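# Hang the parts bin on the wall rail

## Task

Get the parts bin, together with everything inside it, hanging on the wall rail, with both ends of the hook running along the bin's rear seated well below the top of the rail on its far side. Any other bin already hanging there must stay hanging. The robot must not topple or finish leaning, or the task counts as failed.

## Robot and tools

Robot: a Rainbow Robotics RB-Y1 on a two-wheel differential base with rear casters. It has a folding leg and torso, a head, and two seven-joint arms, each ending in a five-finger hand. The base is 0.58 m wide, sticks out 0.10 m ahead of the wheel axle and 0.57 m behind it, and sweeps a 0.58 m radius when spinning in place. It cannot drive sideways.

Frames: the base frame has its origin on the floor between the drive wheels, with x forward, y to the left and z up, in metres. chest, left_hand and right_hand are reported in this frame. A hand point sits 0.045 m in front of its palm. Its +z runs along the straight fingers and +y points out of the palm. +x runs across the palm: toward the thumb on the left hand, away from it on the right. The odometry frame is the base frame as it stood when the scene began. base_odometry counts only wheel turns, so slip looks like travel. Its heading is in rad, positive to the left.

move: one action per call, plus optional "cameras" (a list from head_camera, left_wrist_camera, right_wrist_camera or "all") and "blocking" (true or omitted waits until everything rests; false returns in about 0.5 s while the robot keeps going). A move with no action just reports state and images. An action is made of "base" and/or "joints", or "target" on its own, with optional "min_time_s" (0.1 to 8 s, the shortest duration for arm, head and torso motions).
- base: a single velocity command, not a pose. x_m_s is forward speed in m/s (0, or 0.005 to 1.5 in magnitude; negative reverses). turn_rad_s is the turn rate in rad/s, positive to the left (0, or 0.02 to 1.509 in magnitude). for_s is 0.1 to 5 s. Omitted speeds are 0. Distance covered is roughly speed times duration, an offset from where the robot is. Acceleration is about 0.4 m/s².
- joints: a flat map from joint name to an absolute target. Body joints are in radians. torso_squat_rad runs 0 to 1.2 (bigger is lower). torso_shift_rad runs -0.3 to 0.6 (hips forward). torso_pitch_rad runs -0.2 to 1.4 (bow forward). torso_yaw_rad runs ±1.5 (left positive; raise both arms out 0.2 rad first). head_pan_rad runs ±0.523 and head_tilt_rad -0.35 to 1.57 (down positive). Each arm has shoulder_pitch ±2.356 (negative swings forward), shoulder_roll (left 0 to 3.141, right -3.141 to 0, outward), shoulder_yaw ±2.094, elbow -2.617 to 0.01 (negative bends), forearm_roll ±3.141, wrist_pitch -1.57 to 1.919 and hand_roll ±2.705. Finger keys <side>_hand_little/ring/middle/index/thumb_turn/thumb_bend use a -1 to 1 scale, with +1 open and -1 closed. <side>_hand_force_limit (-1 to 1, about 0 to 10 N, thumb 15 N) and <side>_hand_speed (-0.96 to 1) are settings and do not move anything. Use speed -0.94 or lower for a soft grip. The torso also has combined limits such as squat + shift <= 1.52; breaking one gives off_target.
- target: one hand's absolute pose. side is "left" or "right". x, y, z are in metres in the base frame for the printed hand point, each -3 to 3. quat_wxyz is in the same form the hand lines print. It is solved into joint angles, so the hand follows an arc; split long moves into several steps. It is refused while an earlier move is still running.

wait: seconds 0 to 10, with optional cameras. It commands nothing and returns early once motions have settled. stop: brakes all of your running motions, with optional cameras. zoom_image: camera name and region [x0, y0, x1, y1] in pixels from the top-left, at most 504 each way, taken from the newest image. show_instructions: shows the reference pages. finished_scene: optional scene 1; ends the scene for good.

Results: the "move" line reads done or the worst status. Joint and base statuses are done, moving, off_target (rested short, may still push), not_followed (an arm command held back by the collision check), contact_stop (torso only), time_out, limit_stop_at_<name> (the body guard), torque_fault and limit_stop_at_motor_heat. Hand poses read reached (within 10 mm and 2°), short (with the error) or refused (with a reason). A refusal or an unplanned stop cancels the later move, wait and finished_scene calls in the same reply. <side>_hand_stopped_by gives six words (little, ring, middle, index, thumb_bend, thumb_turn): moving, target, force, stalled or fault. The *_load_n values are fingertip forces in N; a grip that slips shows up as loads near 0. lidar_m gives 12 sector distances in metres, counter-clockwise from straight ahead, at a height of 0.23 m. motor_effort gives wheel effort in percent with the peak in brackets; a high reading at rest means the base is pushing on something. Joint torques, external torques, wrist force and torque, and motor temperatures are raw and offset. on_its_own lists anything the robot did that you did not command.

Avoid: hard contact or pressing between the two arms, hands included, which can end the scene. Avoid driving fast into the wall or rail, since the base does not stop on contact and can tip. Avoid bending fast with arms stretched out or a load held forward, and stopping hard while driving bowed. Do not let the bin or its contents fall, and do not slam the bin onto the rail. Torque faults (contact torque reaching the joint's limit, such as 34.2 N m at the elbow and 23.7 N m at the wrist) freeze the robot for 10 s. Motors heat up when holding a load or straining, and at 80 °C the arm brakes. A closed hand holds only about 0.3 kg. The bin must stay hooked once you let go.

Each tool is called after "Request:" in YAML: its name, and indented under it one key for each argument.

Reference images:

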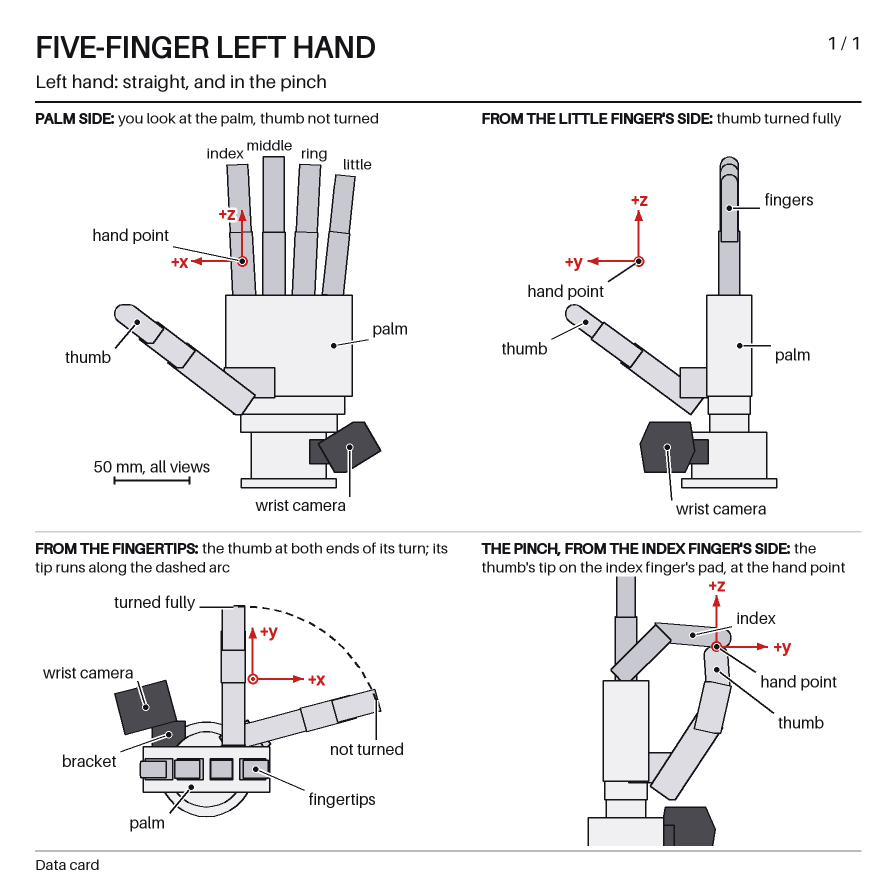

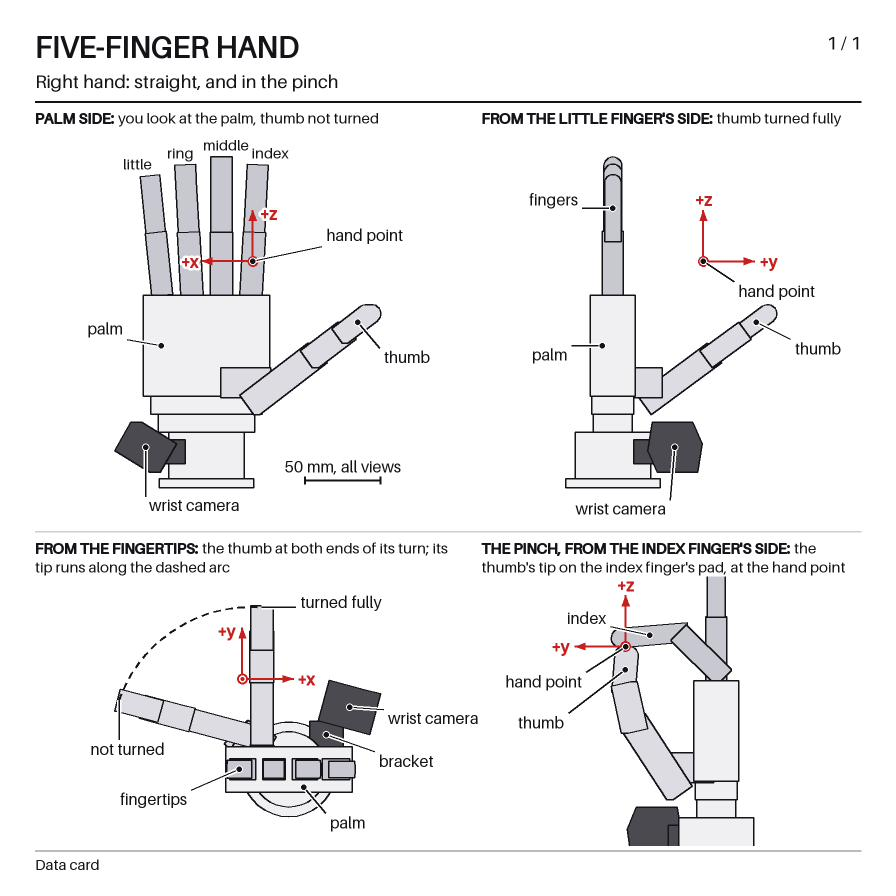

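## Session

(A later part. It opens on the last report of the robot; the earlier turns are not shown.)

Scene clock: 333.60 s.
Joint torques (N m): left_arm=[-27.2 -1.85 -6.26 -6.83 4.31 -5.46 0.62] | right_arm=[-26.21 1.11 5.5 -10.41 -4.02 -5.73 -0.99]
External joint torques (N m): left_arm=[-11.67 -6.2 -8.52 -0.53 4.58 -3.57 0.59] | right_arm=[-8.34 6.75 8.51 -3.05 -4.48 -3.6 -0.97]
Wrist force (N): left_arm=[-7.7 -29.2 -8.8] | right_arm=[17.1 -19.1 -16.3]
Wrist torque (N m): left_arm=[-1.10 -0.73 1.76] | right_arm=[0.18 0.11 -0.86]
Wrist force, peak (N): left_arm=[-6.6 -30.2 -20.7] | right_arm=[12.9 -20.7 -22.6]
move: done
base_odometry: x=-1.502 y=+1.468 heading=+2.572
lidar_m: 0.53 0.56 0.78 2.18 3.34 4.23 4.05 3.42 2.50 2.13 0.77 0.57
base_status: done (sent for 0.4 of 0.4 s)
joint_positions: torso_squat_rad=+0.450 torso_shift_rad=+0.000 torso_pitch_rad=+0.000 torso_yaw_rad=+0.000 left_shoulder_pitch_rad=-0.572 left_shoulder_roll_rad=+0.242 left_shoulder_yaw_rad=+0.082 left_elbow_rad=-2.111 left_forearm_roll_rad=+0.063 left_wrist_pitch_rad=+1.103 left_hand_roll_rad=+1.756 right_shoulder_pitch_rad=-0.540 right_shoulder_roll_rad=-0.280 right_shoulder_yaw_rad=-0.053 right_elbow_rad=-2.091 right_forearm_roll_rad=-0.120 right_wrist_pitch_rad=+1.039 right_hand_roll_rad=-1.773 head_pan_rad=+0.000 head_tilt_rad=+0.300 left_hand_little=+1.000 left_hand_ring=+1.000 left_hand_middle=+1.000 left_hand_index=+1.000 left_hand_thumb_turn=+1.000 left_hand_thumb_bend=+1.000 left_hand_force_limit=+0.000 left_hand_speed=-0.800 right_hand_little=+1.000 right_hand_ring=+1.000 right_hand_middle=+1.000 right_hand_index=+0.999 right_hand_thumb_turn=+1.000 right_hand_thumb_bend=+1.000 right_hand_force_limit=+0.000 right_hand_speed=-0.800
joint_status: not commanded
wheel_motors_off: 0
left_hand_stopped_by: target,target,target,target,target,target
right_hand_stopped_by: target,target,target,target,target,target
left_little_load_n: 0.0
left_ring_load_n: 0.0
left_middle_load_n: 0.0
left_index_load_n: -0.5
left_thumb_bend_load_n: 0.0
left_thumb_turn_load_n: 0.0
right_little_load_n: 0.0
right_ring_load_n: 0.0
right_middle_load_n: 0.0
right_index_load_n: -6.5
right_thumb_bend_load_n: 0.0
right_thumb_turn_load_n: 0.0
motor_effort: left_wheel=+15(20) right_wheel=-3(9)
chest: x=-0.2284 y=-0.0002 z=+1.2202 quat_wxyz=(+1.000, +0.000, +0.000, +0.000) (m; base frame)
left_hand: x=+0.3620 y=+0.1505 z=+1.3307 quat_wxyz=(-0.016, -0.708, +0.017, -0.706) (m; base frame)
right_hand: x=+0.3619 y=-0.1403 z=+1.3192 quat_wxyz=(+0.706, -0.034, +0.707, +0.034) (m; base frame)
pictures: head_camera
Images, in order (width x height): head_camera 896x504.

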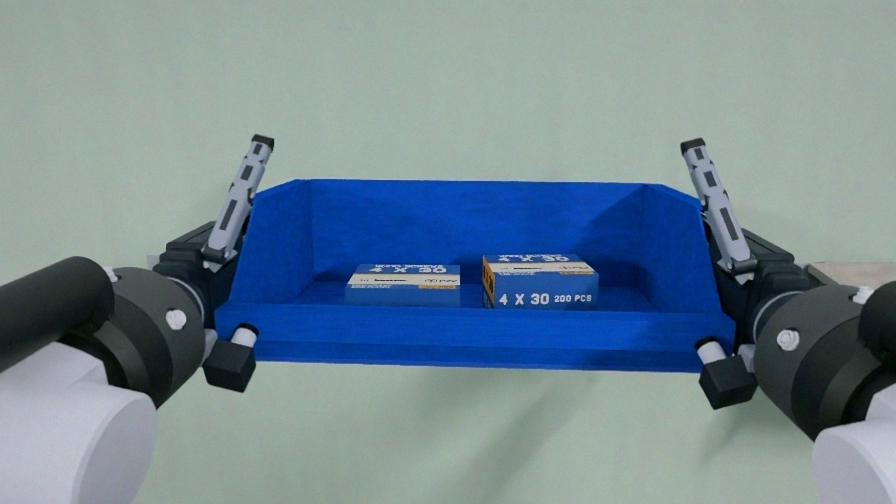

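Request:
move:
  base: {"x_m_s": -0.015, "for_s": 0.3}
  cameras: ["head_camera"]

Scene clock: 335.30 s.
Joint torques (N m): left_arm=[-26.84 -2.03 -6.26 -10.86 4.18 -5.68 0.59] | right_arm=[-26.91 1.47 5.27 -13.41 -3.73 -5.96 -1.21]
External joint torques (N m): left_arm=[-11.31 -6.37 -8.53 -4.55 4.45 -3.79 0.57] | right_arm=[-9.05 7.11 8.28 -6.03 -4.19 -3.83 -1.19]
Wrist force (N): left_arm=[-10.7 -26.2 9.9] | right_arm=[18.4 -17.5 -4.2]
Wrist torque (N m): left_arm=[-1.65 0.50 1.53] | right_arm=[-0.40 -0.29 -0.69]
Wrist force, peak (N): left_arm=[-7.6 -30.2 -9.0] | right_arm=[16.2 -19.6 -18.0]
move: done
base_odometry: x=-1.498 y=+1.466 heading=+2.573
lidar_m: 0.54 0.56 0.77 2.20 3.32 4.20 4.05 3.42 2.50 2.17 0.78 0.56
base_status: done (sent for 0.3 of 0.3 s)
joint_positions: torso_squat_rad=+0.450 torso_shift_rad=+0.000 torso_pitch_rad=+0.001 torso_yaw_rad=+0.000 left_shoulder_pitch_rad=-0.572 left_shoulder_roll_rad=+0.242 left_shoulder_yaw_rad=+0.082 left_elbow_rad=-2.110 left_forearm_roll_rad=+0.063 left_wrist_pitch_rad=+1.103 left_hand_roll_rad=+1.756 right_shoulder_pitch_rad=-0.540 right_shoulder_roll_rad=-0.280 right_shoulder_yaw_rad=-0.053 right_elbow_rad=-2.091 right_forearm_roll_rad=-0.120 right_wrist_pitch_rad=+1.039 right_hand_roll_rad=-1.773 head_pan_rad=+0.000 head_tilt_rad=+0.300 left_hand_little=+1.000 left_hand_ring=+1.000 left_hand_middle=+1.000 left_hand_index=+1.000 left_hand_thumb_turn=+1.000 left_hand_thumb_bend=+1.000 left_hand_force_limit=+0.000 left_hand_speed=-0.800 right_hand_little=+1.000 right_hand_ring=+1.000 right_hand_middle=+1.000 right_hand_index=+0.999 right_hand_thumb_turn=+1.000 right_hand_thumb_bend=+1.000 right_hand_force_limit=+0.000 right_hand_speed=-0.800
joint_status: not commanded
wheel_motors_off: 0
left_hand_stopped_by: target,target,target,target,target,target
right_hand_stopped_by: target,target,target,target,target,target
left_little_load_n: 0.0
left_ring_load_n: 0.0
left_middle_load_n: 0.0
left_index_load_n: -1.5
left_thumb_bend_load_n: 0.0
left_thumb_turn_load_n: 0.0
right_little_load_n: 0.0
right_ring_load_n: 0.0
right_middle_load_n: 0.0
right_index_load_n: -7.0
right_thumb_bend_load_n: 0.0
right_thumb_turn_load_n: -0.5
motor_effort: left_wheel=+2(8) right_wheel=-1(9)
chest: x=-0.2277 y=-0.0002 z=+1.2203 quat_wxyz=(+1.000, +0.000, +0.000, +0.000) (m; base frame)
left_hand: x=+0.3630 y=+0.1506 z=+1.3297 quat_wxyz=(-0.016, -0.709, +0.017, -0.705) (m; base frame)
right_hand: x=+0.3628 y=-0.1404 z=+1.3183 quat_wxyz=(+0.705, -0.034, +0.707, +0.034) (m; base frame)
pictures: head_camera
Images, in order (width x height): head_camera 896x504.

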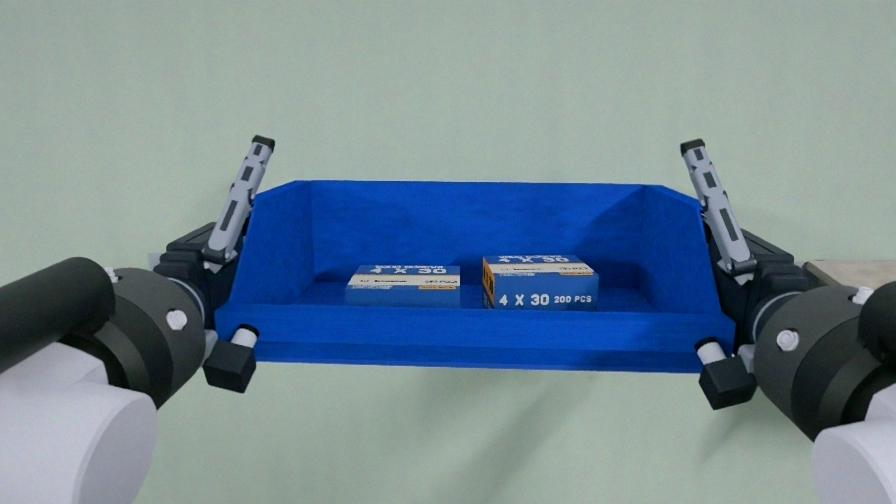

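Request:
move:
  joints: {"torso_squat_rad":0.55}
  min_time_s: 1.2
  cameras: ["head_camera"]

Scene clock: 337.27 s.
Joint torques (N m): left_arm=[-27.18 -1.8 -6.39 -9.83 4.07 -5.47 0.62] | right_arm=[-26.91 0.88 5.86 -13.34 -3.9 -5.99 -1.13]
External joint torques (N m): left_arm=[-11.65 -6.14 -8.65 -3.52 4.34 -3.58 0.59] | right_arm=[-9.04 6.52 8.87 -5.97 -4.36 -3.86 -1.11]
Wrist force (N): left_arm=[-8.7 -26.8 3.3] | right_arm=[17.8 -18.2 -5.2]
Wrist torque (N m): left_arm=[-1.35 0.25 1.74] | right_arm=[-0.34 -0.46 -0.74]
Wrist force, peak (N): left_arm=[-10.7 -26.8 9.6] | right_arm=[17.9 -18.3 -5.4]
move: done
base_odometry: x=-1.498 y=+1.466 heading=+2.573
lidar_m: 0.53 0.56 0.77 2.20 3.33 4.22 4.05 3.41 2.50 2.16 0.78 0.58
base_status: not commanded
joint_positions: torso_squat_rad=+0.550 torso_shift_rad=+0.000 torso_pitch_rad=+0.000 torso_yaw_rad=+0.000 left_shoulder_pitch_rad=-0.572 left_shoulder_roll_rad=+0.242 left_shoulder_yaw_rad=+0.082 left_elbow_rad=-2.110 left_forearm_roll_rad=+0.063 left_wrist_pitch_rad=+1.103 left_hand_roll_rad=+1.756 right_shoulder_pitch_rad=-0.540 right_shoulder_roll_rad=-0.280 right_shoulder_yaw_rad=-0.053 right_elbow_rad=-2.091 right_forearm_roll_rad=-0.120 right_wrist_pitch_rad=+1.039 right_hand_roll_rad=-1.773 head_pan_rad=+0.000 head_tilt_rad=+0.300 left_hand_little=+1.000 left_hand_ring=+1.000 left_hand_middle=+1.000 left_hand_index=+1.000 left_hand_thumb_turn=+1.000 left_hand_thumb_bend=+1.000 left_hand_force_limit=+0.000 left_hand_speed=-0.800 right_hand_little=+1.000 right_hand_ring=+1.000 right_hand_middle=+1.000 right_hand_index=+0.999 right_hand_thumb_turn=+1.000 right_hand_thumb_bend=+1.000 right_hand_force_limit=+0.000 right_hand_speed=-0.800
joint_status: all done
wheel_motors_off: 0
left_hand_stopped_by: target,target,target,target,target,target
right_hand_stopped_by: target,target,target,target,target,target
left_little_load_n: 0.0
left_ring_load_n: 0.0
left_middle_load_n: 0.0
left_index_load_n: -1.0
left_thumb_bend_load_n: 0.0
left_thumb_turn_load_n: 0.0
right_little_load_n: 0.0
right_ring_load_n: 0.5
right_middle_load_n: 0.0
right_index_load_n: -6.5
right_thumb_bend_load_n: 0.0
right_thumb_turn_load_n: 0.0
motor_effort: left_wheel=+2(3) right_wheel=+0(3)
chest: x=-0.2280 y=-0.0002 z=+1.1867 quat_wxyz=(+1.000, +0.000, +0.000, +0.000) (m; base frame)
left_hand: x=+0.3627 y=+0.1506 z=+1.2966 quat_wxyz=(-0.016, -0.708, +0.017, -0.706) (m; base frame)
right_hand: x=+0.3625 y=-0.1404 z=+1.2850 quat_wxyz=(+0.705, -0.034, +0.707, +0.034) (m; base frame)
pictures: head_camera
Images, in order (width x height): head_camera 896x504.

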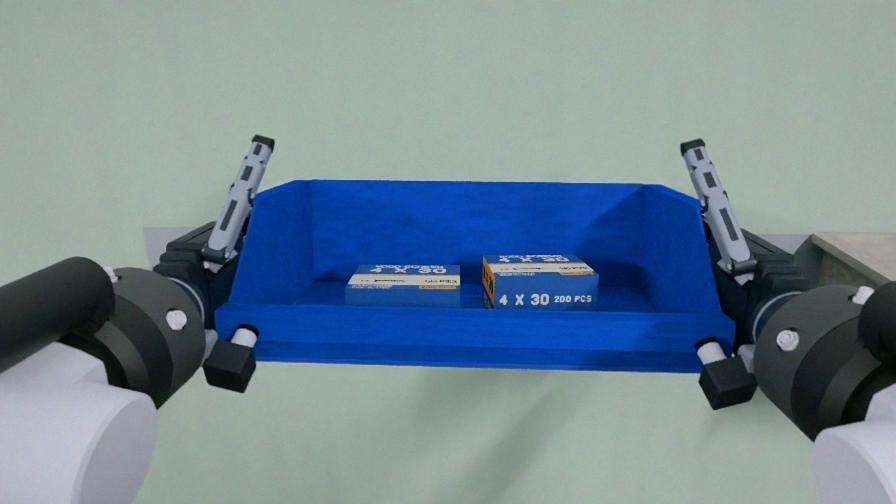

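Request:
move:
  joints: {"torso_squat_rad":0.62}
  min_time_s: 1.2
  cameras: ["head_camera"]

Scene clock: 339.03 s.
Joint torques (N m): left_arm=[-26.94 -1.8 -6.62 -8.06 4.37 -4.71 0.56] | right_arm=[-26.53 0.66 5.46 -11.81 -3.88 -5.4 -1.21]
External joint torques (N m): left_arm=[-11.41 -6.14 -8.89 -1.76 4.64 -2.82 0.54] | right_arm=[-8.66 6.3 8.47 -4.44 -4.34 -3.27 -1.19]
Wrist force (N): left_arm=[-9.6 -27.0 -3.3] | right_arm=[15.0 -18.8 -8.4]
Wrist torque (N m): left_arm=[-1.00 0.88 1.80] | right_arm=[0.26 -0.53 -0.56]
Wrist force, peak (N): left_arm=[-9.7 -28.0 -3.0] | right_arm=[15.5 -19.0 -11.1]
move: done
base_odometry: x=-1.498 y=+1.466 heading=+2.573
lidar_m: 0.54 0.56 0.79 2.19 3.33 4.19 4.05 3.42 2.50 2.17 0.79 0.57
base_status: not commanded
joint_positions: torso_squat_rad=+0.620 torso_shift_rad=+0.000 torso_pitch_rad=+0.000 torso_yaw_rad=+0.000 left_shoulder_pitch_rad=-0.572 left_shoulder_roll_rad=+0.242 left_shoulder_yaw_rad=+0.082 left_elbow_rad=-2.110 left_forearm_roll_rad=+0.063 left_wrist_pitch_rad=+1.103 left_hand_roll_rad=+1.756 right_shoulder_pitch_rad=-0.540 right_shoulder_roll_rad=-0.280 right_shoulder_yaw_rad=-0.053 right_elbow_rad=-2.091 right_forearm_roll_rad=-0.120 right_wrist_pitch_rad=+1.039 right_hand_roll_rad=-1.773 head_pan_rad=+0.000 head_tilt_rad=+0.300 left_hand_little=+1.000 left_hand_ring=+1.000 left_hand_middle=+1.000 left_hand_index=+1.000 left_hand_thumb_turn=+1.000 left_hand_thumb_bend=+1.000 left_hand_force_limit=+0.000 left_hand_speed=-0.800 right_hand_little=+1.000 right_hand_ring=+1.000 right_hand_middle=+1.000 right_hand_index=+1.000 right_hand_thumb_turn=+1.000 right_hand_thumb_bend=+1.000 right_hand_force_limit=+0.000 right_hand_speed=-0.800
joint_status: all done
wheel_motors_off: 0
left_hand_stopped_by: target,target,target,target,target,target
right_hand_stopped_by: target,target,target,target,target,target
left_little_load_n: 0.0
left_ring_load_n: 0.0
left_middle_load_n: 0.0
left_index_load_n: 0.0
left_thumb_bend_load_n: 0.0
left_thumb_turn_load_n: 0.0
right_little_load_n: 0.0
right_ring_load_n: 0.0
right_middle_load_n: 0.0
right_index_load_n: -1.5
right_thumb_bend_load_n: 0.0
right_thumb_turn_load_n: 0.0
motor_effort: left_wheel=+4(5) right_wheel=+0(2)
chest: x=-0.2283 y=-0.0002 z=+1.1596 quat_wxyz=(+1.000, +0.000, +0.000, +0.000) (m; base frame)
left_hand: x=+0.3622 y=+0.1505 z=+1.2701 quat_wxyz=(-0.016, -0.708, +0.017, -0.706) (m; base frame)
right_hand: x=+0.3621 y=-0.1403 z=+1.2585 quat_wxyz=(+0.706, -0.034, +0.707, +0.034) (m; base frame)
pictures: head_camera
Images, in order (width x height): head_camera 896x504.

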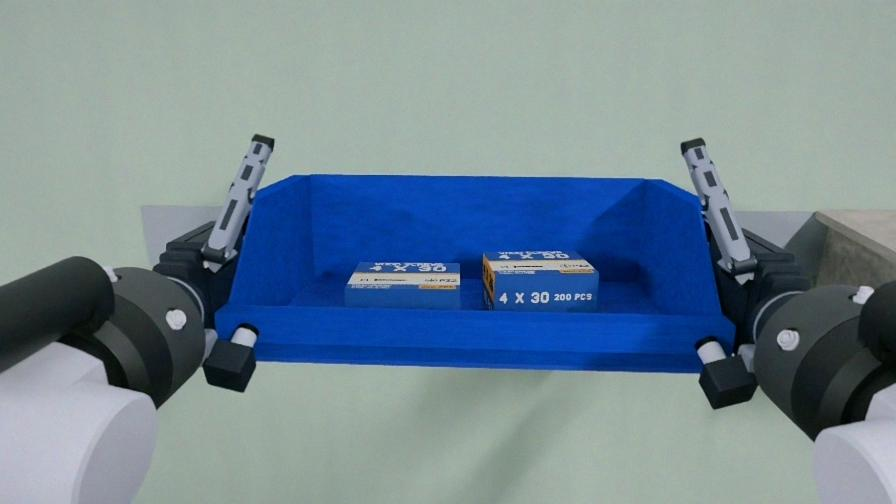

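Request:
zoom_image:
  camera: "head_camera"
  region: [720, 180, 896, 300]

Request:
zoom_image:
  camera: "head_camera"
  region: [120, 160, 340, 320]

Request:
move:
  cameras: ["left_wrist_camera", "right_wrist_camera"]

Scaled by 2.864 from the camera's 896x504 image, which has a finer 1280x720 frame.

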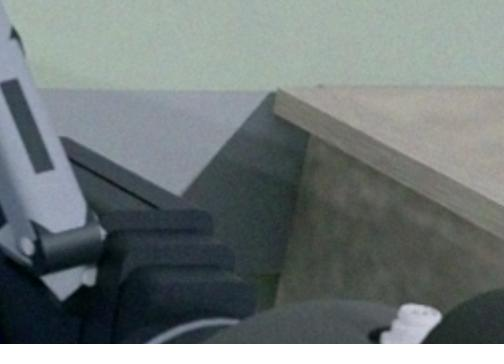

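Scaled by 2.291 from the camera's 896x504 image, which has a finer 1280x720 frame.

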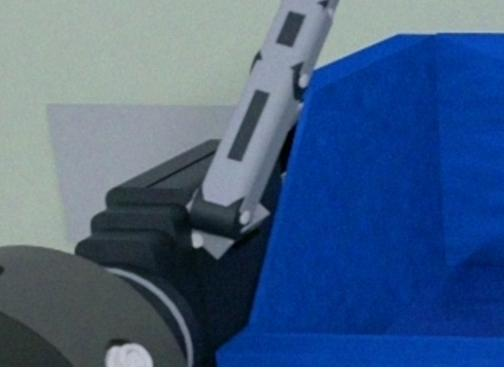

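Scene clock: 339.40 s.
Joint torques (N m): left_arm=[-26.92 -2.2 -6.27 -8.05 4.46 -4.72 0.58] | right_arm=[-26.87 0.94 5.35 -11.74 -3.99 -5.19 -0.98]
External joint torques (N m): left_arm=[-11.39 -6.54 -8.53 -1.74 4.73 -2.83 0.56] | right_arm=[-9 6.58 8.36 -4.37 -4.46 -3.06 -0.95]
Motor temperatures (°C): left_arm=[30 32 32 33 33 35 32] | right_arm=[30 31 26 33 32 35 33]
Wrist force (N): left_arm=[-9.1 -27.0 -3.1] | right_arm=[15.3 -18.7 -8.3]
Wrist torque (N m): left_arm=[-1.02 0.83 1.82] | right_arm=[0.28 -0.54 -0.53]
Wrist force, peak (N): left_arm=[-9.4 -27.8 -3.1] | right_arm=[15.1 -19.1 -8.2]
base_odometry: x=-1.498 y=+1.466 heading=+2.573
lidar_m: 0.54 0.57 0.78 2.18 3.32 4.21 4.05 3.43 2.51 2.17 0.79 0.56
base_status: not commanded
joint_positions: torso_squat_rad=+0.620 torso_shift_rad=+0.000 torso_pitch_rad=+0.000 torso_yaw_rad=+0.000 left_shoulder_pitch_rad=-0.572 left_shoulder_roll_rad=+0.242 left_shoulder_yaw_rad=+0.082 left_elbow_rad=-2.110 left_forearm_roll_rad=+0.063 left_wrist_pitch_rad=+1.103 left_hand_roll_rad=+1.756 right_shoulder_pitch_rad=-0.540 right_shoulder_roll_rad=-0.280 right_shoulder_yaw_rad=-0.053 right_elbow_rad=-2.091 right_forearm_roll_rad=-0.120 right_wrist_pitch_rad=+1.039 right_hand_roll_rad=-1.773 head_pan_rad=+0.000 head_tilt_rad=+0.300 left_hand_little=+1.000 left_hand_ring=+1.000 left_hand_middle=+1.000 left_hand_index=+1.000 left_hand_thumb_turn=+1.000 left_hand_thumb_bend=+1.000 left_hand_force_limit=+0.000 left_hand_speed=-0.800 right_hand_little=+1.000 right_hand_ring=+1.000 right_hand_middle=+1.000 right_hand_index=+1.000 right_hand_thumb_turn=+1.000 right_hand_thumb_bend=+1.000 right_hand_force_limit=+0.000 right_hand_speed=-0.800
joint_status: all done
wheel_motors_off: 0
left_hand_stopped_by: target,target,target,target,target,target
right_hand_stopped_by: target,target,target,target,target,target
left_little_load_n: 0.0
left_ring_load_n: 0.0
left_middle_load_n: 0.0
left_index_load_n: 0.0
left_thumb_bend_load_n: 0.0
left_thumb_turn_load_n: 0.0
right_little_load_n: 0.0
right_ring_load_n: 0.5
right_middle_load_n: 0.0
right_index_load_n: -1.5
right_thumb_bend_load_n: 0.0
right_thumb_turn_load_n: 0.0
motor_effort: left_wheel=+4(5) right_wheel=+0(2)
chest: x=-0.2283 y=-0.0002 z=+1.1596 quat_wxyz=(+1.000, +0.000, +0.000, +0.000) (m; base frame)
left_hand: x=+0.3622 y=+0.1505 z=+1.2701 quat_wxyz=(-0.016, -0.708, +0.017, -0.706) (m; base frame)
right_hand: x=+0.3621 y=-0.1403 z=+1.2585 quat_wxyz=(+0.706, -0.034, +0.707, +0.034) (m; base frame)
pictures: left_wrist_camera, right_wrist_camera
Images, in order (width x height): left_wrist_camera 504x504, right_wrist_camera 504x504.

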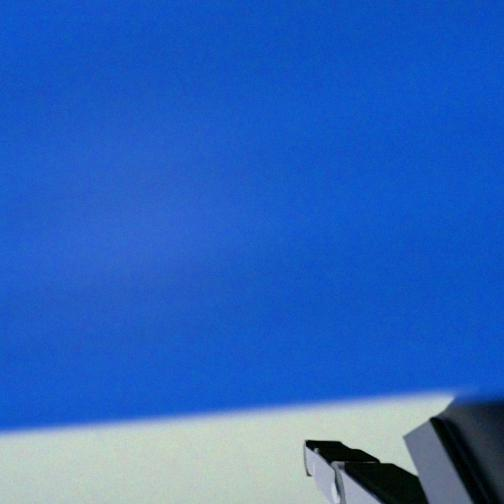

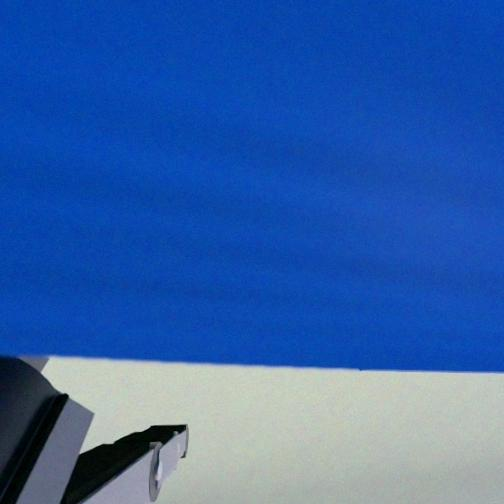

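Request:
move:
  base: {"x_m_s": -0.012, "for_s": 0.2}

Request:
move:
  joints: {"torso_squat_rad":0.65}
  min_time_s: 1.0
  cameras: ["head_camera"]

Scene clock: 340.73 s.
Joint torques (N m): left_arm=[-26.72 -1.82 -6.09 -10.23 4.17 -5.39 0.5] | right_arm=[-26.65 1.01 5.47 -13.46 -3.79 -6.02 -1.01]
External joint torques (N m): left_arm=[-11.19 -6.17 -8.35 -3.91 4.44 -3.5 0.47] | right_arm=[-8.78 6.65 8.48 -6.09 -4.25 -3.89 -0.98]
Wrist force (N): left_arm=[-11.4 -25.7 4.0] | right_arm=[18.3 -17.8 -4.7]
Wrist torque (N m): left_arm=[-1.18 0.60 1.48] | right_arm=[-0.22 0.07 -0.51]
Wrist force, peak (N): left_arm=[-10.9 -26.3 9.6] | right_arm=[18.3 -17.9 -4.5]
move: done
base_odometry: x=-1.496 y=+1.464 heading=+2.573
lidar_m: 0.53 0.56 0.78 2.21 3.33 4.21 4.06 3.41 2.50 2.17 0.79 0.57
base_status: done (sent for 0.2 of 0.2 s)
joint_positions: torso_squat_rad=+0.620 torso_shift_rad=+0.000 torso_pitch_rad=+0.000 torso_yaw_rad=+0.000 left_shoulder_pitch_rad=-0.573 left_shoulder_roll_rad=+0.242 left_shoulder_yaw_rad=+0.082 left_elbow_rad=-2.110 left_forearm_roll_rad=+0.063 left_wrist_pitch_rad=+1.103 left_hand_roll_rad=+1.756 right_shoulder_pitch_rad=-0.540 right_shoulder_roll_rad=-0.280 right_shoulder_yaw_rad=-0.053 right_elbow_rad=-2.091 right_forearm_roll_rad=-0.120 right_wrist_pitch_rad=+1.039 right_hand_roll_rad=-1.773 head_pan_rad=+0.000 head_tilt_rad=+0.300 left_hand_little=+1.000 left_hand_ring=+1.000 left_hand_middle=+1.000 left_hand_index=+1.000 left_hand_thumb_turn=+1.000 left_hand_thumb_bend=+1.000 left_hand_force_limit=+0.000 left_hand_speed=-0.800 right_hand_little=+1.000 right_hand_ring=+1.000 right_hand_middle=+1.000 right_hand_index=+0.999 right_hand_thumb_turn=+1.000 right_hand_thumb_bend=+1.000 right_hand_force_limit=+0.000 right_hand_speed=-0.800
joint_status: not commanded
wheel_motors_off: 0
left_hand_stopped_by: target,target,target,target,target,target
right_hand_stopped_by: target,target,target,target,target,target
left_little_load_n: 0.0
left_ring_load_n: 0.0
left_middle_load_n: 0.0
left_index_load_n: 0.0
left_thumb_bend_load_n: 0.0
left_thumb_turn_load_n: 0.0
right_little_load_n: 0.0
right_ring_load_n: 0.0
right_middle_load_n: 0.0
right_index_load_n: -5.0
right_thumb_bend_load_n: 0.0
right_thumb_turn_load_n: 0.0
motor_effort: left_wheel=+1(7) right_wheel=+3(9)
chest: x=-0.2279 y=-0.0002 z=+1.1596 quat_wxyz=(+1.000, +0.000, +0.000, +0.000) (m; base frame)
left_hand: x=+0.3628 y=+0.1506 z=+1.2694 quat_wxyz=(-0.016, -0.708, +0.017, -0.705) (m; base frame)
right_hand: x=+0.3626 y=-0.1404 z=+1.2578 quat_wxyz=(+0.705, -0.034, +0.707, +0.034) (m; base frame)
pictures: none

Scene clock: 342.03 s.
Joint torques (N m): left_arm=[-26.73 -1.69 -6.34 -8.39 4.32 -4.9 0.6] | right_arm=[-26.64 1.32 5.37 -13.31 -3.66 -5.95 -1.07]
External joint torques (N m): left_arm=[-11.2 -6.03 -8.61 -2.08 4.59 -3.02 0.58] | right_arm=[-8.77 6.96 8.38 -5.93 -4.13 -3.82 -1.05]
Wrist force (N): left_arm=[-8.5 -26.4 0.0] | right_arm=[17.6 -18.3 -4.6]
Wrist torque (N m): left_arm=[-0.99 0.81 1.82] | right_arm=[-0.17 -0.51 -0.60]
Wrist force, peak (N): left_arm=[-11.1 -26.4 8.7] | right_arm=[17.3 -18.7 -5.0]
move: done
base_odometry: x=-1.496 y=+1.464 heading=+2.573
lidar_m: 0.54 0.57 0.77 2.19 3.32 4.21 4.05 3.42 2.51 2.19 0.79 0.58
base_status: not commanded
joint_positions: torso_squat_rad=+0.650 torso_shift_rad=+0.000 torso_pitch_rad=+0.000 torso_yaw_rad=+0.000 left_shoulder_pitch_rad=-0.573 left_shoulder_roll_rad=+0.242 left_shoulder_yaw_rad=+0.082 left_elbow_rad=-2.110 left_forearm_roll_rad=+0.063 left_wrist_pitch_rad=+1.103 left_hand_roll_rad=+1.756 right_shoulder_pitch_rad=-0.540 right_shoulder_roll_rad=-0.280 right_shoulder_yaw_rad=-0.053 right_elbow_rad=-2.091 right_forearm_roll_rad=-0.120 right_wrist_pitch_rad=+1.039 right_hand_roll_rad=-1.773 head_pan_rad=+0.000 head_tilt_rad=+0.300 left_hand_little=+1.000 left_hand_ring=+1.000 left_hand_middle=+1.000 left_hand_index=+1.000 left_hand_thumb_turn=+1.000 left_hand_thumb_bend=+1.000 left_hand_force_limit=+0.000 left_hand_speed=-0.800 right_hand_little=+1.000 right_hand_ring=+1.000 right_hand_middle=+1.000 right_hand_index=+0.999 right_hand_thumb_turn=+1.000 right_hand_thumb_bend=+1.000 right_hand_force_limit=+0.000 right_hand_speed=-0.800
joint_status: all done
wheel_motors_off: 0
left_hand_stopped_by: target,target,target,target,target,target
right_hand_stopped_by: target,target,target,target,target,target
left_little_load_n: 0.0
left_ring_load_n: 0.0
left_middle_load_n: 0.0
left_index_load_n: 0.0
left_thumb_bend_load_n: 0.0
left_thumb_turn_load_n: 0.0
right_little_load_n: 0.5
right_ring_load_n: 0.0
right_middle_load_n: 0.0
right_index_load_n: -5.0
right_thumb_bend_load_n: 0.0
right_thumb_turn_load_n: 0.0
motor_effort: left_wheel=+2(2) right_wheel=+1(3)
chest: x=-0.2281 y=-0.0002 z=+1.1472 quat_wxyz=(+1.000, +0.000, +0.000, +0.000) (m; base frame)
left_hand: x=+0.3624 y=+0.1505 z=+1.2574 quat_wxyz=(-0.016, -0.708, +0.017, -0.706) (m; base frame)
right_hand: x=+0.3624 y=-0.1404 z=+1.2456 quat_wxyz=(+0.706, -0.034, +0.707, +0.034) (m; base frame)
pictures: head_camera
Images, in order (width x height): head_camera 896x504.

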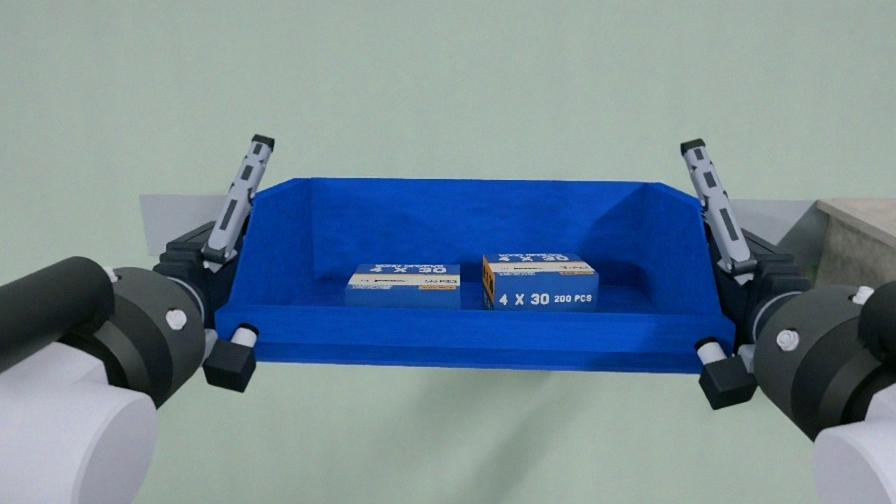

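Request:
move:
  joints: {"torso_squat_rad":0.67}
  min_time_s: 0.8
  cameras: ["head_camera"]

Request:
zoom_image:
  camera: "head_camera"
  region: [120, 140, 456, 320]

Scene clock: 343.37 s.
Joint torques (N m): left_arm=[-26.98 -1.9 -6.18 -7.81 4.39 -4.69 0.46] | right_arm=[-26.29 1.01 5.71 -13.17 -3.93 -5.63 -0.93]
External joint torques (N m): left_arm=[-11.46 -6.24 -8.45 -1.51 4.66 -2.81 0.43] | right_arm=[-8.41 6.65 8.72 -5.8 -4.4 -3.5 -0.91]
Wrist force (N): left_arm=[-9.0 -27.6 -2.4] | right_arm=[16.8 -18.8 -6.1]
Wrist torque (N m): left_arm=[-1.06 0.85 1.83] | right_arm=[-0.06 -0.66 -0.66]
Wrist force, peak (N): left_arm=[-9.0 -27.6 -2.4] | right_arm=[16.7 -19.0 -6.3]
move: done
base_odometry: x=-1.496 y=+1.464 heading=+2.573
lidar_m: 0.54 0.57 0.78 2.21 3.32 4.23 4.05 3.41 2.52 2.18 0.78 0.56
base_status: not commanded
joint_positions: torso_squat_rad=+0.670 torso_shift_rad=+0.000 torso_pitch_rad=+0.000 torso_yaw_rad=+0.000 left_shoulder_pitch_rad=-0.573 left_shoulder_roll_rad=+0.242 left_shoulder_yaw_rad=+0.082 left_elbow_rad=-2.110 left_forearm_roll_rad=+0.063 left_wrist_pitch_rad=+1.103 left_hand_roll_rad=+1.756 right_shoulder_pitch_rad=-0.540 right_shoulder_roll_rad=-0.280 right_shoulder_yaw_rad=-0.053 right_elbow_rad=-2.091 right_forearm_roll_rad=-0.120 right_wrist_pitch_rad=+1.039 right_hand_roll_rad=-1.773 head_pan_rad=+0.000 head_tilt_rad=+0.300 left_hand_little=+1.000 left_hand_ring=+1.000 left_hand_middle=+1.000 left_hand_index=+1.000 left_hand_thumb_turn=+1.000 left_hand_thumb_bend=+1.000 left_hand_force_limit=+0.000 left_hand_speed=-0.800 right_hand_little=+1.000 right_hand_ring=+1.000 right_hand_middle=+1.000 right_hand_index=+0.999 right_hand_thumb_turn=+1.000 right_hand_thumb_bend=+1.000 right_hand_force_limit=+0.000 right_hand_speed=-0.800
joint_status: all done
wheel_motors_off: 0
left_hand_stopped_by: target,target,target,target,target,target
right_hand_stopped_by: target,target,target,target,target,target
left_little_load_n: 0.0
left_ring_load_n: 0.0
left_middle_load_n: 0.0
left_index_load_n: 0.0
left_thumb_bend_load_n: 0.0
left_thumb_turn_load_n: 0.0
right_little_load_n: 0.0
right_ring_load_n: 0.0
right_middle_load_n: 0.0
right_index_load_n: -4.5
right_thumb_bend_load_n: 0.0
right_thumb_turn_load_n: 0.0
motor_effort: left_wheel=+2(3) right_wheel=+1(3)
chest: x=-0.2282 y=-0.0002 z=+1.1386 quat_wxyz=(+1.000, +0.000, +0.000, +0.000) (m; base frame)
left_hand: x=+0.3623 y=+0.1505 z=+1.2490 quat_wxyz=(-0.016, -0.708, +0.017, -0.706) (m; base frame)
right_hand: x=+0.3623 y=-0.1404 z=+1.2372 quat_wxyz=(+0.706, -0.034, +0.707, +0.034) (m; base frame)
pictures: head_camera
Images, in order (width x height): head_camera 896x504.

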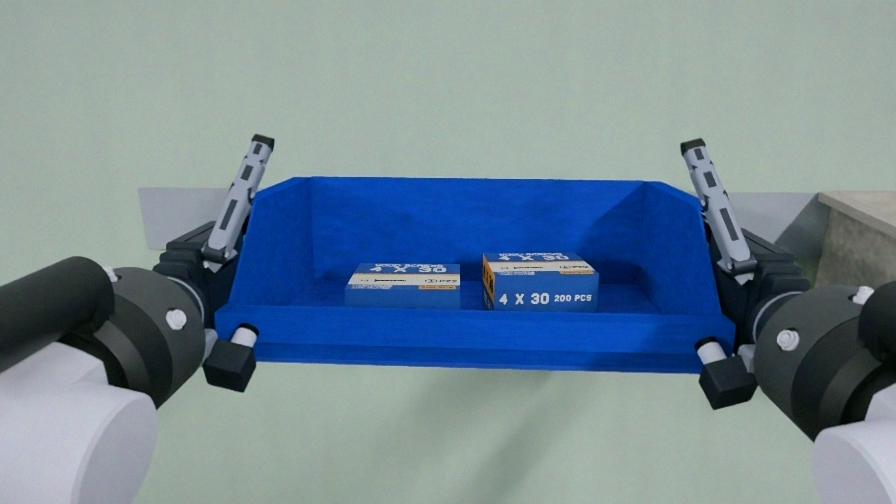

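Scaled by 1.500 from the camera's 896x504 image, which has a finer 1280x720 frame.

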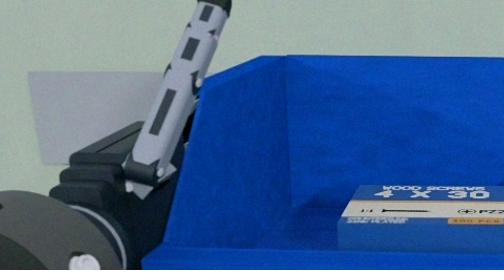

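Request:
move:
  joints: {"torso_squat_rad":0.70}
  min_time_s: 0.8
  cameras: ["head_camera"]

Scene clock: 344.73 s.
Joint torques (N m): left_arm=[-27.15 -1.88 -6.4 -8.88 4.31 -4.64 0.61] | right_arm=[-24.56 1.06 5.78 -12.26 -4.29 -4.62 -0.94]
External joint torques (N m): left_arm=[-11.62 -6.23 -8.66 -2.57 4.58 -2.76 0.59] | right_arm=[-6.69 6.7 8.78 -4.89 -4.76 -2.5 -0.92]
Wrist force (N): left_arm=[-10.5 -26.8 4.5] | right_arm=[12.6 -19.3 -2.7]
Wrist torque (N m): left_arm=[-1.33 1.24 1.64] | right_arm=[-0.01 -0.76 -0.75]
Wrist force, peak (N): left_arm=[-9.4 -27.9 -0.8] | right_arm=[16.7 -19.0 -6.5]
move: done
base_odometry: x=-1.496 y=+1.464 heading=+2.573
lidar_m: 0.54 0.56 0.78 2.20 3.32 4.19 4.05 3.42 2.51 2.18 0.79 0.57
base_status: not commanded
joint_positions: torso_squat_rad=+0.700 torso_shift_rad=+0.000 torso_pitch_rad=+0.000 torso_yaw_rad=+0.000 left_shoulder_pitch_rad=-0.573 left_shoulder_roll_rad=+0.242 left_shoulder_yaw_rad=+0.082 left_elbow_rad=-2.110 left_forearm_roll_rad=+0.063 left_wrist_pitch_rad=+1.103 left_hand_roll_rad=+1.756 right_shoulder_pitch_rad=-0.540 right_shoulder_roll_rad=-0.280 right_shoulder_yaw_rad=-0.053 right_elbow_rad=-2.091 right_forearm_roll_rad=-0.120 right_wrist_pitch_rad=+1.039 right_hand_roll_rad=-1.773 head_pan_rad=+0.000 head_tilt_rad=+0.300 left_hand_little=+1.000 left_hand_ring=+1.000 left_hand_middle=+1.000 left_hand_index=+1.000 left_hand_thumb_turn=+1.000 left_hand_thumb_bend=+1.000 left_hand_force_limit=+0.000 left_hand_speed=-0.800 right_hand_little=+1.000 right_hand_ring=+1.000 right_hand_middle=+1.000 right_hand_index=+1.000 right_hand_thumb_turn=+1.000 right_hand_thumb_bend=+1.000 right_hand_force_limit=+0.000 right_hand_speed=-0.800
joint_status: all done
wheel_motors_off: 0
left_hand_stopped_by: target,target,target,target,target,target
right_hand_stopped_by: target,target,target,target,target,target
left_little_load_n: 0.0
left_ring_load_n: 0.0
left_middle_load_n: 0.0
left_index_load_n: 0.0
left_thumb_bend_load_n: 0.0
left_thumb_turn_load_n: 0.0
right_little_load_n: 0.0
right_ring_load_n: 0.0
right_middle_load_n: 0.0
right_index_load_n: -1.0
right_thumb_bend_load_n: 0.0
right_thumb_turn_load_n: 0.0
motor_effort: left_wheel=+2(3) right_wheel=+1(3)
chest: x=-0.2280 y=-0.0001 z=+1.1253 quat_wxyz=(+1.000, +0.000, +0.000, +0.000) (m; base frame)
left_hand: x=+0.3625 y=+0.1505 z=+1.2354 quat_wxyz=(-0.016, -0.708, +0.017, -0.706) (m; base frame)
right_hand: x=+0.3624 y=-0.1403 z=+1.2241 quat_wxyz=(+0.706, -0.034, +0.707, +0.034) (m; base frame)
pictures: head_camera
Images, in order (width x height): head_camera 896x504.

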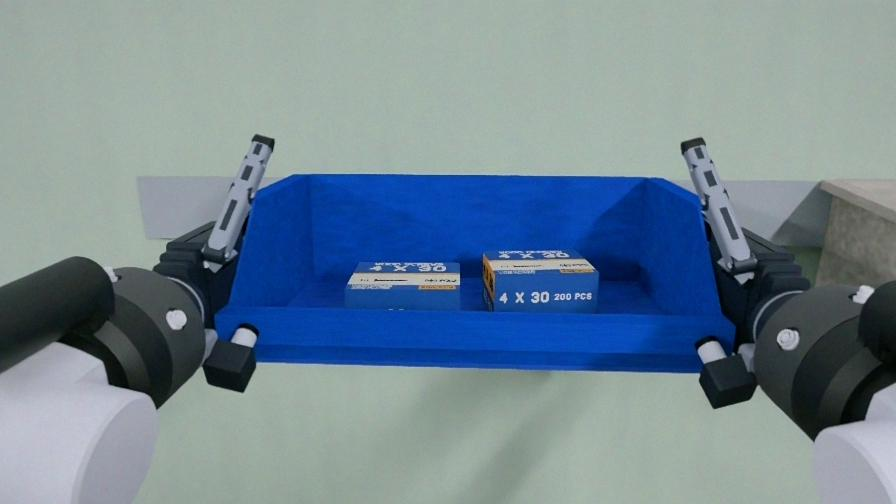

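Request:
move:
  joints: {"torso_squat_rad":0.71}
  min_time_s: 0.5

Request:
move:
  joints: {"torso_squat_rad":0.72}
  min_time_s: 0.5
  cameras: ["head_camera"]

Request:
zoom_image:
  camera: "head_camera"
  region: [120, 130, 456, 320]

Request:
zoom_image:
  camera: "head_camera"
  region: [560, 130, 896, 320]

Scene clock: 346.03 s.
Joint torques (N m): left_arm=[-26.99 -1.67 -6.16 -9.62 4.49 -4.54 0.67] | right_arm=[-23.67 0.93 6.65 -11.41 -4.61 -3.97 -1.02]
External joint torques (N m): left_arm=[-11.47 -6.01 -8.43 -3.31 4.76 -2.66 0.65] | right_arm=[-5.8 6.57 9.65 -4.04 -5.07 -1.85 -1]
Wrist force (N): left_arm=[-8.7 -26.9 9.3] | right_arm=[10.7 -18.9 1.7]
Wrist torque (N m): left_arm=[-1.33 1.45 1.50] | right_arm=[-0.11 -1.00 -0.81]
Wrist force, peak (N): left_arm=[-9.4 -27.6 9.4] | right_arm=[12.6 -19.3 -3.1]
move: done
base_odometry: x=-1.496 y=+1.464 heading=+2.573
lidar_m: 0.54 0.57 0.79 2.20 3.33 4.21 4.05 3.42 2.50 2.19 0.79 0.57
base_status: not commanded
joint_positions: torso_squat_rad=+0.710 torso_shift_rad=+0.000 torso_pitch_rad=+0.000 torso_yaw_rad=+0.000 left_shoulder_pitch_rad=-0.573 left_shoulder_roll_rad=+0.242 left_shoulder_yaw_rad=+0.082 left_elbow_rad=-2.110 left_forearm_roll_rad=+0.063 left_wrist_pitch_rad=+1.103 left_hand_roll_rad=+1.756 right_shoulder_pitch_rad=-0.541 right_shoulder_roll_rad=-0.280 right_shoulder_yaw_rad=-0.053 right_elbow_rad=-2.091 right_forearm_roll_rad=-0.120 right_wrist_pitch_rad=+1.038 right_hand_roll_rad=-1.773 head_pan_rad=+0.000 head_tilt_rad=+0.300 left_hand_little=+1.000 left_hand_ring=+1.000 left_hand_middle=+1.000 left_hand_index=+1.000 left_hand_thumb_turn=+1.000 left_hand_thumb_bend=+1.000 left_hand_force_limit=+0.000 left_hand_speed=-0.800 right_hand_little=+1.000 right_hand_ring=+1.000 right_hand_middle=+1.000 right_hand_index=+1.000 right_hand_thumb_turn=+1.000 right_hand_thumb_bend=+1.000 right_hand_force_limit=+0.000 right_hand_speed=-0.800
joint_status: all done
wheel_motors_off: 0
left_hand_stopped_by: target,target,target,target,target,target
right_hand_stopped_by: target,target,target,target,target,target
left_little_load_n: -0.5
left_ring_load_n: 0.5
left_middle_load_n: 0.0
left_index_load_n: 0.0
left_thumb_bend_load_n: 0.0
left_thumb_turn_load_n: -0.5
right_little_load_n: 0.0
right_ring_load_n: 0.0
right_middle_load_n: 0.0
right_index_load_n: 0.0
right_thumb_bend_load_n: 0.0
right_thumb_turn_load_n: 0.0
motor_effort: left_wheel=+1(3) right_wheel=+2(3)
chest: x=-0.2279 y=-0.0001 z=+1.1208 quat_wxyz=(+1.000, +0.000, +0.000, +0.000) (m; base frame)
left_hand: x=+0.3627 y=+0.1506 z=+1.2307 quat_wxyz=(-0.016, -0.708, +0.017, -0.706) (m; base frame)
right_hand: x=+0.3625 y=-0.1403 z=+1.2198 quat_wxyz=(+0.706, -0.034, +0.707, +0.034) (m; base frame)
pictures: none

Scene clock: 346.83 s.
Joint torques (N m): left_arm=[-25.62 -1.58 -6.25 -9.6 4.46 -4.06 0.47] | right_arm=[-23.63 0.9 5.8 -11.24 -4.92 -3.64 -0.97]
External joint torques (N m): left_arm=[-10.09 -5.92 -8.52 -3.28 4.73 -2.18 0.45] | right_arm=[-5.76 6.54 8.81 -3.87 -5.38 -1.51 -0.95]
Wrist force (N): left_arm=[-6.7 -25.2 15.1] | right_arm=[9.8 -19.9 4.4]
Wrist torque (N m): left_arm=[-1.60 1.61 1.51] | right_arm=[-0.24 -1.12 -0.89]
Wrist force, peak (N): left_arm=[-6.9 -25.3 15.2] | right_arm=[10.1 -20.1 4.6]
move: done
base_odometry: x=-1.496 y=+1.464 heading=+2.573
lidar_m: 0.54 0.57 0.78 2.21 3.33 4.20 4.06 3.42 2.51 2.18 0.79 0.55
base_status: not commanded
joint_positions: torso_squat_rad=+0.720 torso_shift_rad=+0.000 torso_pitch_rad=+0.000 torso_yaw_rad=+0.000 left_shoulder_pitch_rad=-0.573 left_shoulder_roll_rad=+0.242 left_shoulder_yaw_rad=+0.082 left_elbow_rad=-2.110 left_forearm_roll_rad=+0.063 left_wrist_pitch_rad=+1.102 left_hand_roll_rad=+1.756 right_shoulder_pitch_rad=-0.541 right_shoulder_roll_rad=-0.280 right_shoulder_yaw_rad=-0.053 right_elbow_rad=-2.091 right_forearm_roll_rad=-0.120 right_wrist_pitch_rad=+1.038 right_hand_roll_rad=-1.773 head_pan_rad=+0.000 head_tilt_rad=+0.300 left_hand_little=+1.000 left_hand_ring=+1.000 left_hand_middle=+1.000 left_hand_index=+1.000 left_hand_thumb_turn=+1.000 left_hand_thumb_bend=+1.000 left_hand_force_limit=+0.000 left_hand_speed=-0.800 right_hand_little=+1.000 right_hand_ring=+1.000 right_hand_middle=+1.000 right_hand_index=+1.000 right_hand_thumb_turn=+1.000 right_hand_thumb_bend=+1.000 right_hand_force_limit=+0.000 right_hand_speed=-0.800
joint_status: all done
wheel_motors_off: 0
left_hand_stopped_by: target,target,target,target,target,target
right_hand_stopped_by: target,target,target,target,target,target
left_little_load_n: 0.0
left_ring_load_n: 0.0
left_middle_load_n: 0.0
left_index_load_n: 0.0
left_thumb_bend_load_n: 0.0
left_thumb_turn_load_n: 0.0
right_little_load_n: 0.0
right_ring_load_n: 0.0
right_middle_load_n: 0.0
right_index_load_n: 0.0
right_thumb_bend_load_n: 0.0
right_thumb_turn_load_n: 0.0
motor_effort: left_wheel=+0(2) right_wheel=-1(2)
chest: x=-0.2277 y=-0.0001 z=+1.1162 quat_wxyz=(+1.000, +0.000, +0.000, +0.000) (m; base frame)
left_hand: x=+0.3629 y=+0.1505 z=+1.2262 quat_wxyz=(-0.016, -0.708, +0.017, -0.706) (m; base frame)
right_hand: x=+0.3626 y=-0.1403 z=+1.2152 quat_wxyz=(+0.706, -0.034, +0.707, +0.034) (m; base frame)
pictures: head_camera
Images, in order (width x height): head_camera 896x504.

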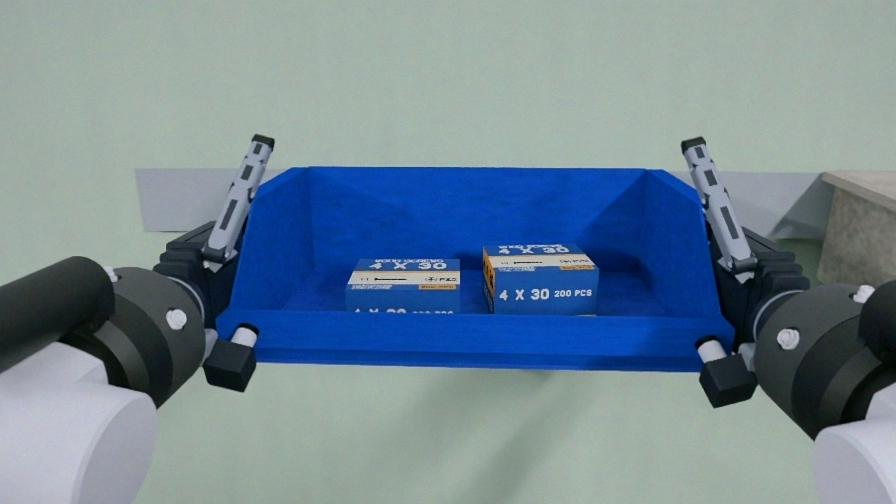

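Scaled by 1.500 from the camera's 896x504 image, which has a finer 1280x720 frame.

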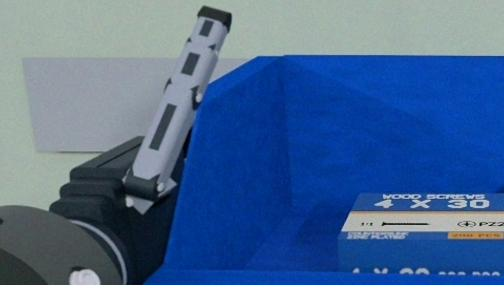

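Scaled by 1.500 from the camera's 896x504 image, which has a finer 1280x720 frame.

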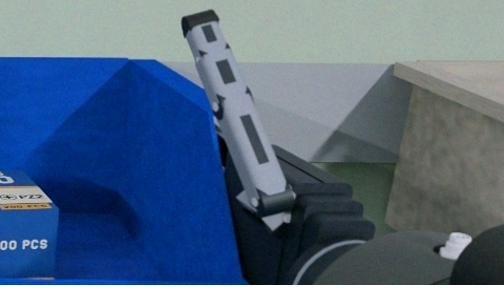

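Request:
move:
  joints: {"torso_squat_rad":0.725}
  min_time_s: 0.5

Request:
move:
  target: {"side":"left","x":0.363,"y":0.154,"z":1.2235,"quat_wxyz":[-0.016,-0.708,0.017,-0.706]}
  min_time_s: 0.8
  cameras: ["head_camera"]

Scene clock: 349.10 s.
Joint torques (N m): left_arm=[-25.58 -1.83 -6.58 -9.64 4.48 -3.82 0.66] | right_arm=[-23.05 1.09 6.56 -11.31 -4.96 -3.58 -1.01]
External joint torques (N m): left_arm=[-10.05 -6.18 -8.84 -3.33 4.75 -1.93 0.64] | right_arm=[-5.18 6.73 9.57 -3.94 -5.42 -1.45 -0.99]
Wrist force (N): left_arm=[-6.1 -25.7 15.8] | right_arm=[10.0 -20.0 4.6]
Wrist torque (N m): left_arm=[-1.64 1.65 1.58] | right_arm=[-0.28 -1.13 -0.89]
Wrist force, peak (N): left_arm=[-5.9 -26.3 15.8] | right_arm=[10.1 -20.0 4.7]
move: done
base_odometry: x=-1.496 y=+1.464 heading=+2.573
lidar_m: 0.53 0.56 0.78 2.19 3.32 4.21 4.07 3.42 2.51 2.18 0.78 0.55
base_status: not commanded
joint_positions: torso_squat_rad=+0.725 torso_shift_rad=+0.000 torso_pitch_rad=+0.001 torso_yaw_rad=+0.000 left_shoulder_pitch_rad=-0.573 left_shoulder_roll_rad=+0.242 left_shoulder_yaw_rad=+0.082 left_elbow_rad=-2.110 left_forearm_roll_rad=+0.063 left_wrist_pitch_rad=+1.102 left_hand_roll_rad=+1.756 right_shoulder_pitch_rad=-0.541 right_shoulder_roll_rad=-0.280 right_shoulder_yaw_rad=-0.053 right_elbow_rad=-2.091 right_forearm_roll_rad=-0.120 right_wrist_pitch_rad=+1.038 right_hand_roll_rad=-1.773 head_pan_rad=+0.000 head_tilt_rad=+0.300 left_hand_little=+1.000 left_hand_ring=+1.000 left_hand_middle=+1.000 left_hand_index=+1.000 left_hand_thumb_turn=+1.000 left_hand_thumb_bend=+1.000 left_hand_force_limit=+0.000 left_hand_speed=-0.800 right_hand_little=+1.000 right_hand_ring=+1.000 right_hand_middle=+1.000 right_hand_index=+1.000 right_hand_thumb_turn=+1.000 right_hand_thumb_bend=+1.000 right_hand_force_limit=+0.000 right_hand_speed=-0.800
joint_status: all done
wheel_motors_off: 0
left_hand_stopped_by: target,target,target,target,target,target
right_hand_stopped_by: target,target,target,target,target,target
left_little_load_n: 0.0
left_ring_load_n: 0.0
left_middle_load_n: 0.0
left_index_load_n: 0.0
left_thumb_bend_load_n: 0.0
left_thumb_turn_load_n: 0.0
right_little_load_n: 0.0
right_ring_load_n: 0.0
right_middle_load_n: 0.0
right_index_load_n: 0.0
right_thumb_bend_load_n: 0.0
right_thumb_turn_load_n: 0.0
motor_effort: left_wheel=+0(1) right_wheel=-1(2)
chest: x=-0.2277 y=-0.0001 z=+1.1139 quat_wxyz=(+1.000, +0.000, +0.000, +0.000) (m; base frame)
left_hand: x=+0.3629 y=+0.1505 z=+1.2239 quat_wxyz=(-0.016, -0.708, +0.017, -0.706) (m; base frame)
right_hand: x=+0.3626 y=-0.1403 z=+1.2129 quat_wxyz=(+0.706, -0.034, +0.707, +0.034) (m; base frame)
pictures: none

Scene clock: 350.23 s.
Joint torques (N m): left_arm=[-16.21 5.28 2.24 -6.09 0.36 -2.48 -0.32] | right_arm=[-22.21 0.02 2.66 -10.6 -2.22 -3.52 -0.59]
External joint torques (N m): left_arm=[-0.71 0.8 -0.06 0.23 0.62 -0.59 -0.34] | right_arm=[-4.33 5.65 5.67 -3.24 -2.68 -1.39 -0.57]
Wrist force (N): left_arm=[-3.9 -8.0 9.1] | right_arm=[11.7 -7.5 -0.4]
Wrist torque (N m): left_arm=[-0.91 1.29 0.64] | right_arm=[0.27 -0.92 -0.03]
Wrist force, peak (N): left_arm=[-6.3 -26.4 15.3] | right_arm=[9.4 -20.1 5.7]
move: done
base_odometry: x=-1.496 y=+1.464 heading=+2.573
lidar_m: 0.54 0.57 0.79 2.21 3.32 4.19 4.05 3.42 2.51 2.17 0.79 0.57
base_status: not commanded
joint_positions: torso_squat_rad=+0.725 torso_shift_rad=+0.000 torso_pitch_rad=+0.000 torso_yaw_rad=+0.000 left_shoulder_pitch_rad=-0.568 left_shoulder_roll_rad=+0.249 left_shoulder_yaw_rad=+0.089 left_elbow_rad=-2.109 left_forearm_roll_rad=+0.076 left_wrist_pitch_rad=+1.097 left_hand_roll_rad=+1.753 right_shoulder_pitch_rad=-0.541 right_shoulder_roll_rad=-0.280 right_shoulder_yaw_rad=-0.052 right_elbow_rad=-2.091 right_forearm_roll_rad=-0.120 right_wrist_pitch_rad=+1.038 right_hand_roll_rad=-1.773 head_pan_rad=+0.000 head_tilt_rad=+0.300 left_hand_little=+1.000 left_hand_ring=+1.000 left_hand_middle=+1.000 left_hand_index=+1.000 left_hand_thumb_turn=+1.000 left_hand_thumb_bend=+1.000 left_hand_force_limit=+0.000 left_hand_speed=-0.800 right_hand_little=+1.000 right_hand_ring=+1.000 right_hand_middle=+1.000 right_hand_index=+1.000 right_hand_thumb_turn=+1.000 right_hand_thumb_bend=+1.000 right_hand_force_limit=+0.000 right_hand_speed=-0.800
joint_status: all done
wheel_motors_off: 0
left_hand_stopped_by: target,target,target,target,target,target
right_hand_stopped_by: target,target,target,target,target,target
left_little_load_n: 0.0
left_ring_load_n: 0.0
left_middle_load_n: 0.0
left_index_load_n: 0.0
left_thumb_bend_load_n: 0.0
left_thumb_turn_load_n: 0.0
right_little_load_n: 0.0
right_ring_load_n: 0.0
right_middle_load_n: 0.0
right_index_load_n: 0.0
right_thumb_bend_load_n: 0.0
right_thumb_turn_load_n: 0.0
motor_effort: left_wheel=-1(1) right_wheel=+0(2)
chest: x=-0.2278 y=-0.0002 z=+1.1139 quat_wxyz=(+1.000, +0.000, +0.000, +0.000) (m; base frame)
left_hand: x=+0.3629 y=+0.1538 z=+1.2236 quat_wxyz=(-0.016, -0.708, +0.017, -0.706) (m; base frame)
left_hand_status: reached (checked arc, planned for 0.8 s): 0 mm and 0.0 deg off.
right_hand: x=+0.3624 y=-0.1396 z=+1.2130 quat_wxyz=(+0.706, -0.035, +0.706, +0.034) (m; base frame)
pictures: head_camera
Images, in order (width x height): head_camera 896x504.

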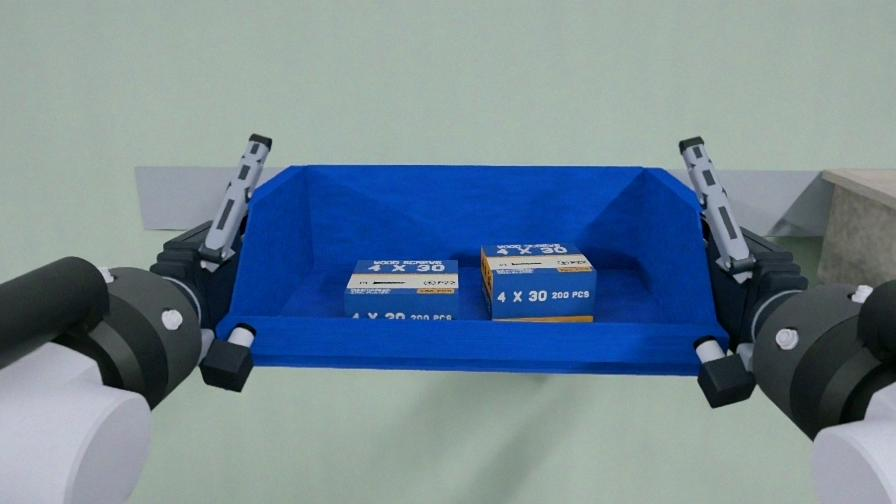

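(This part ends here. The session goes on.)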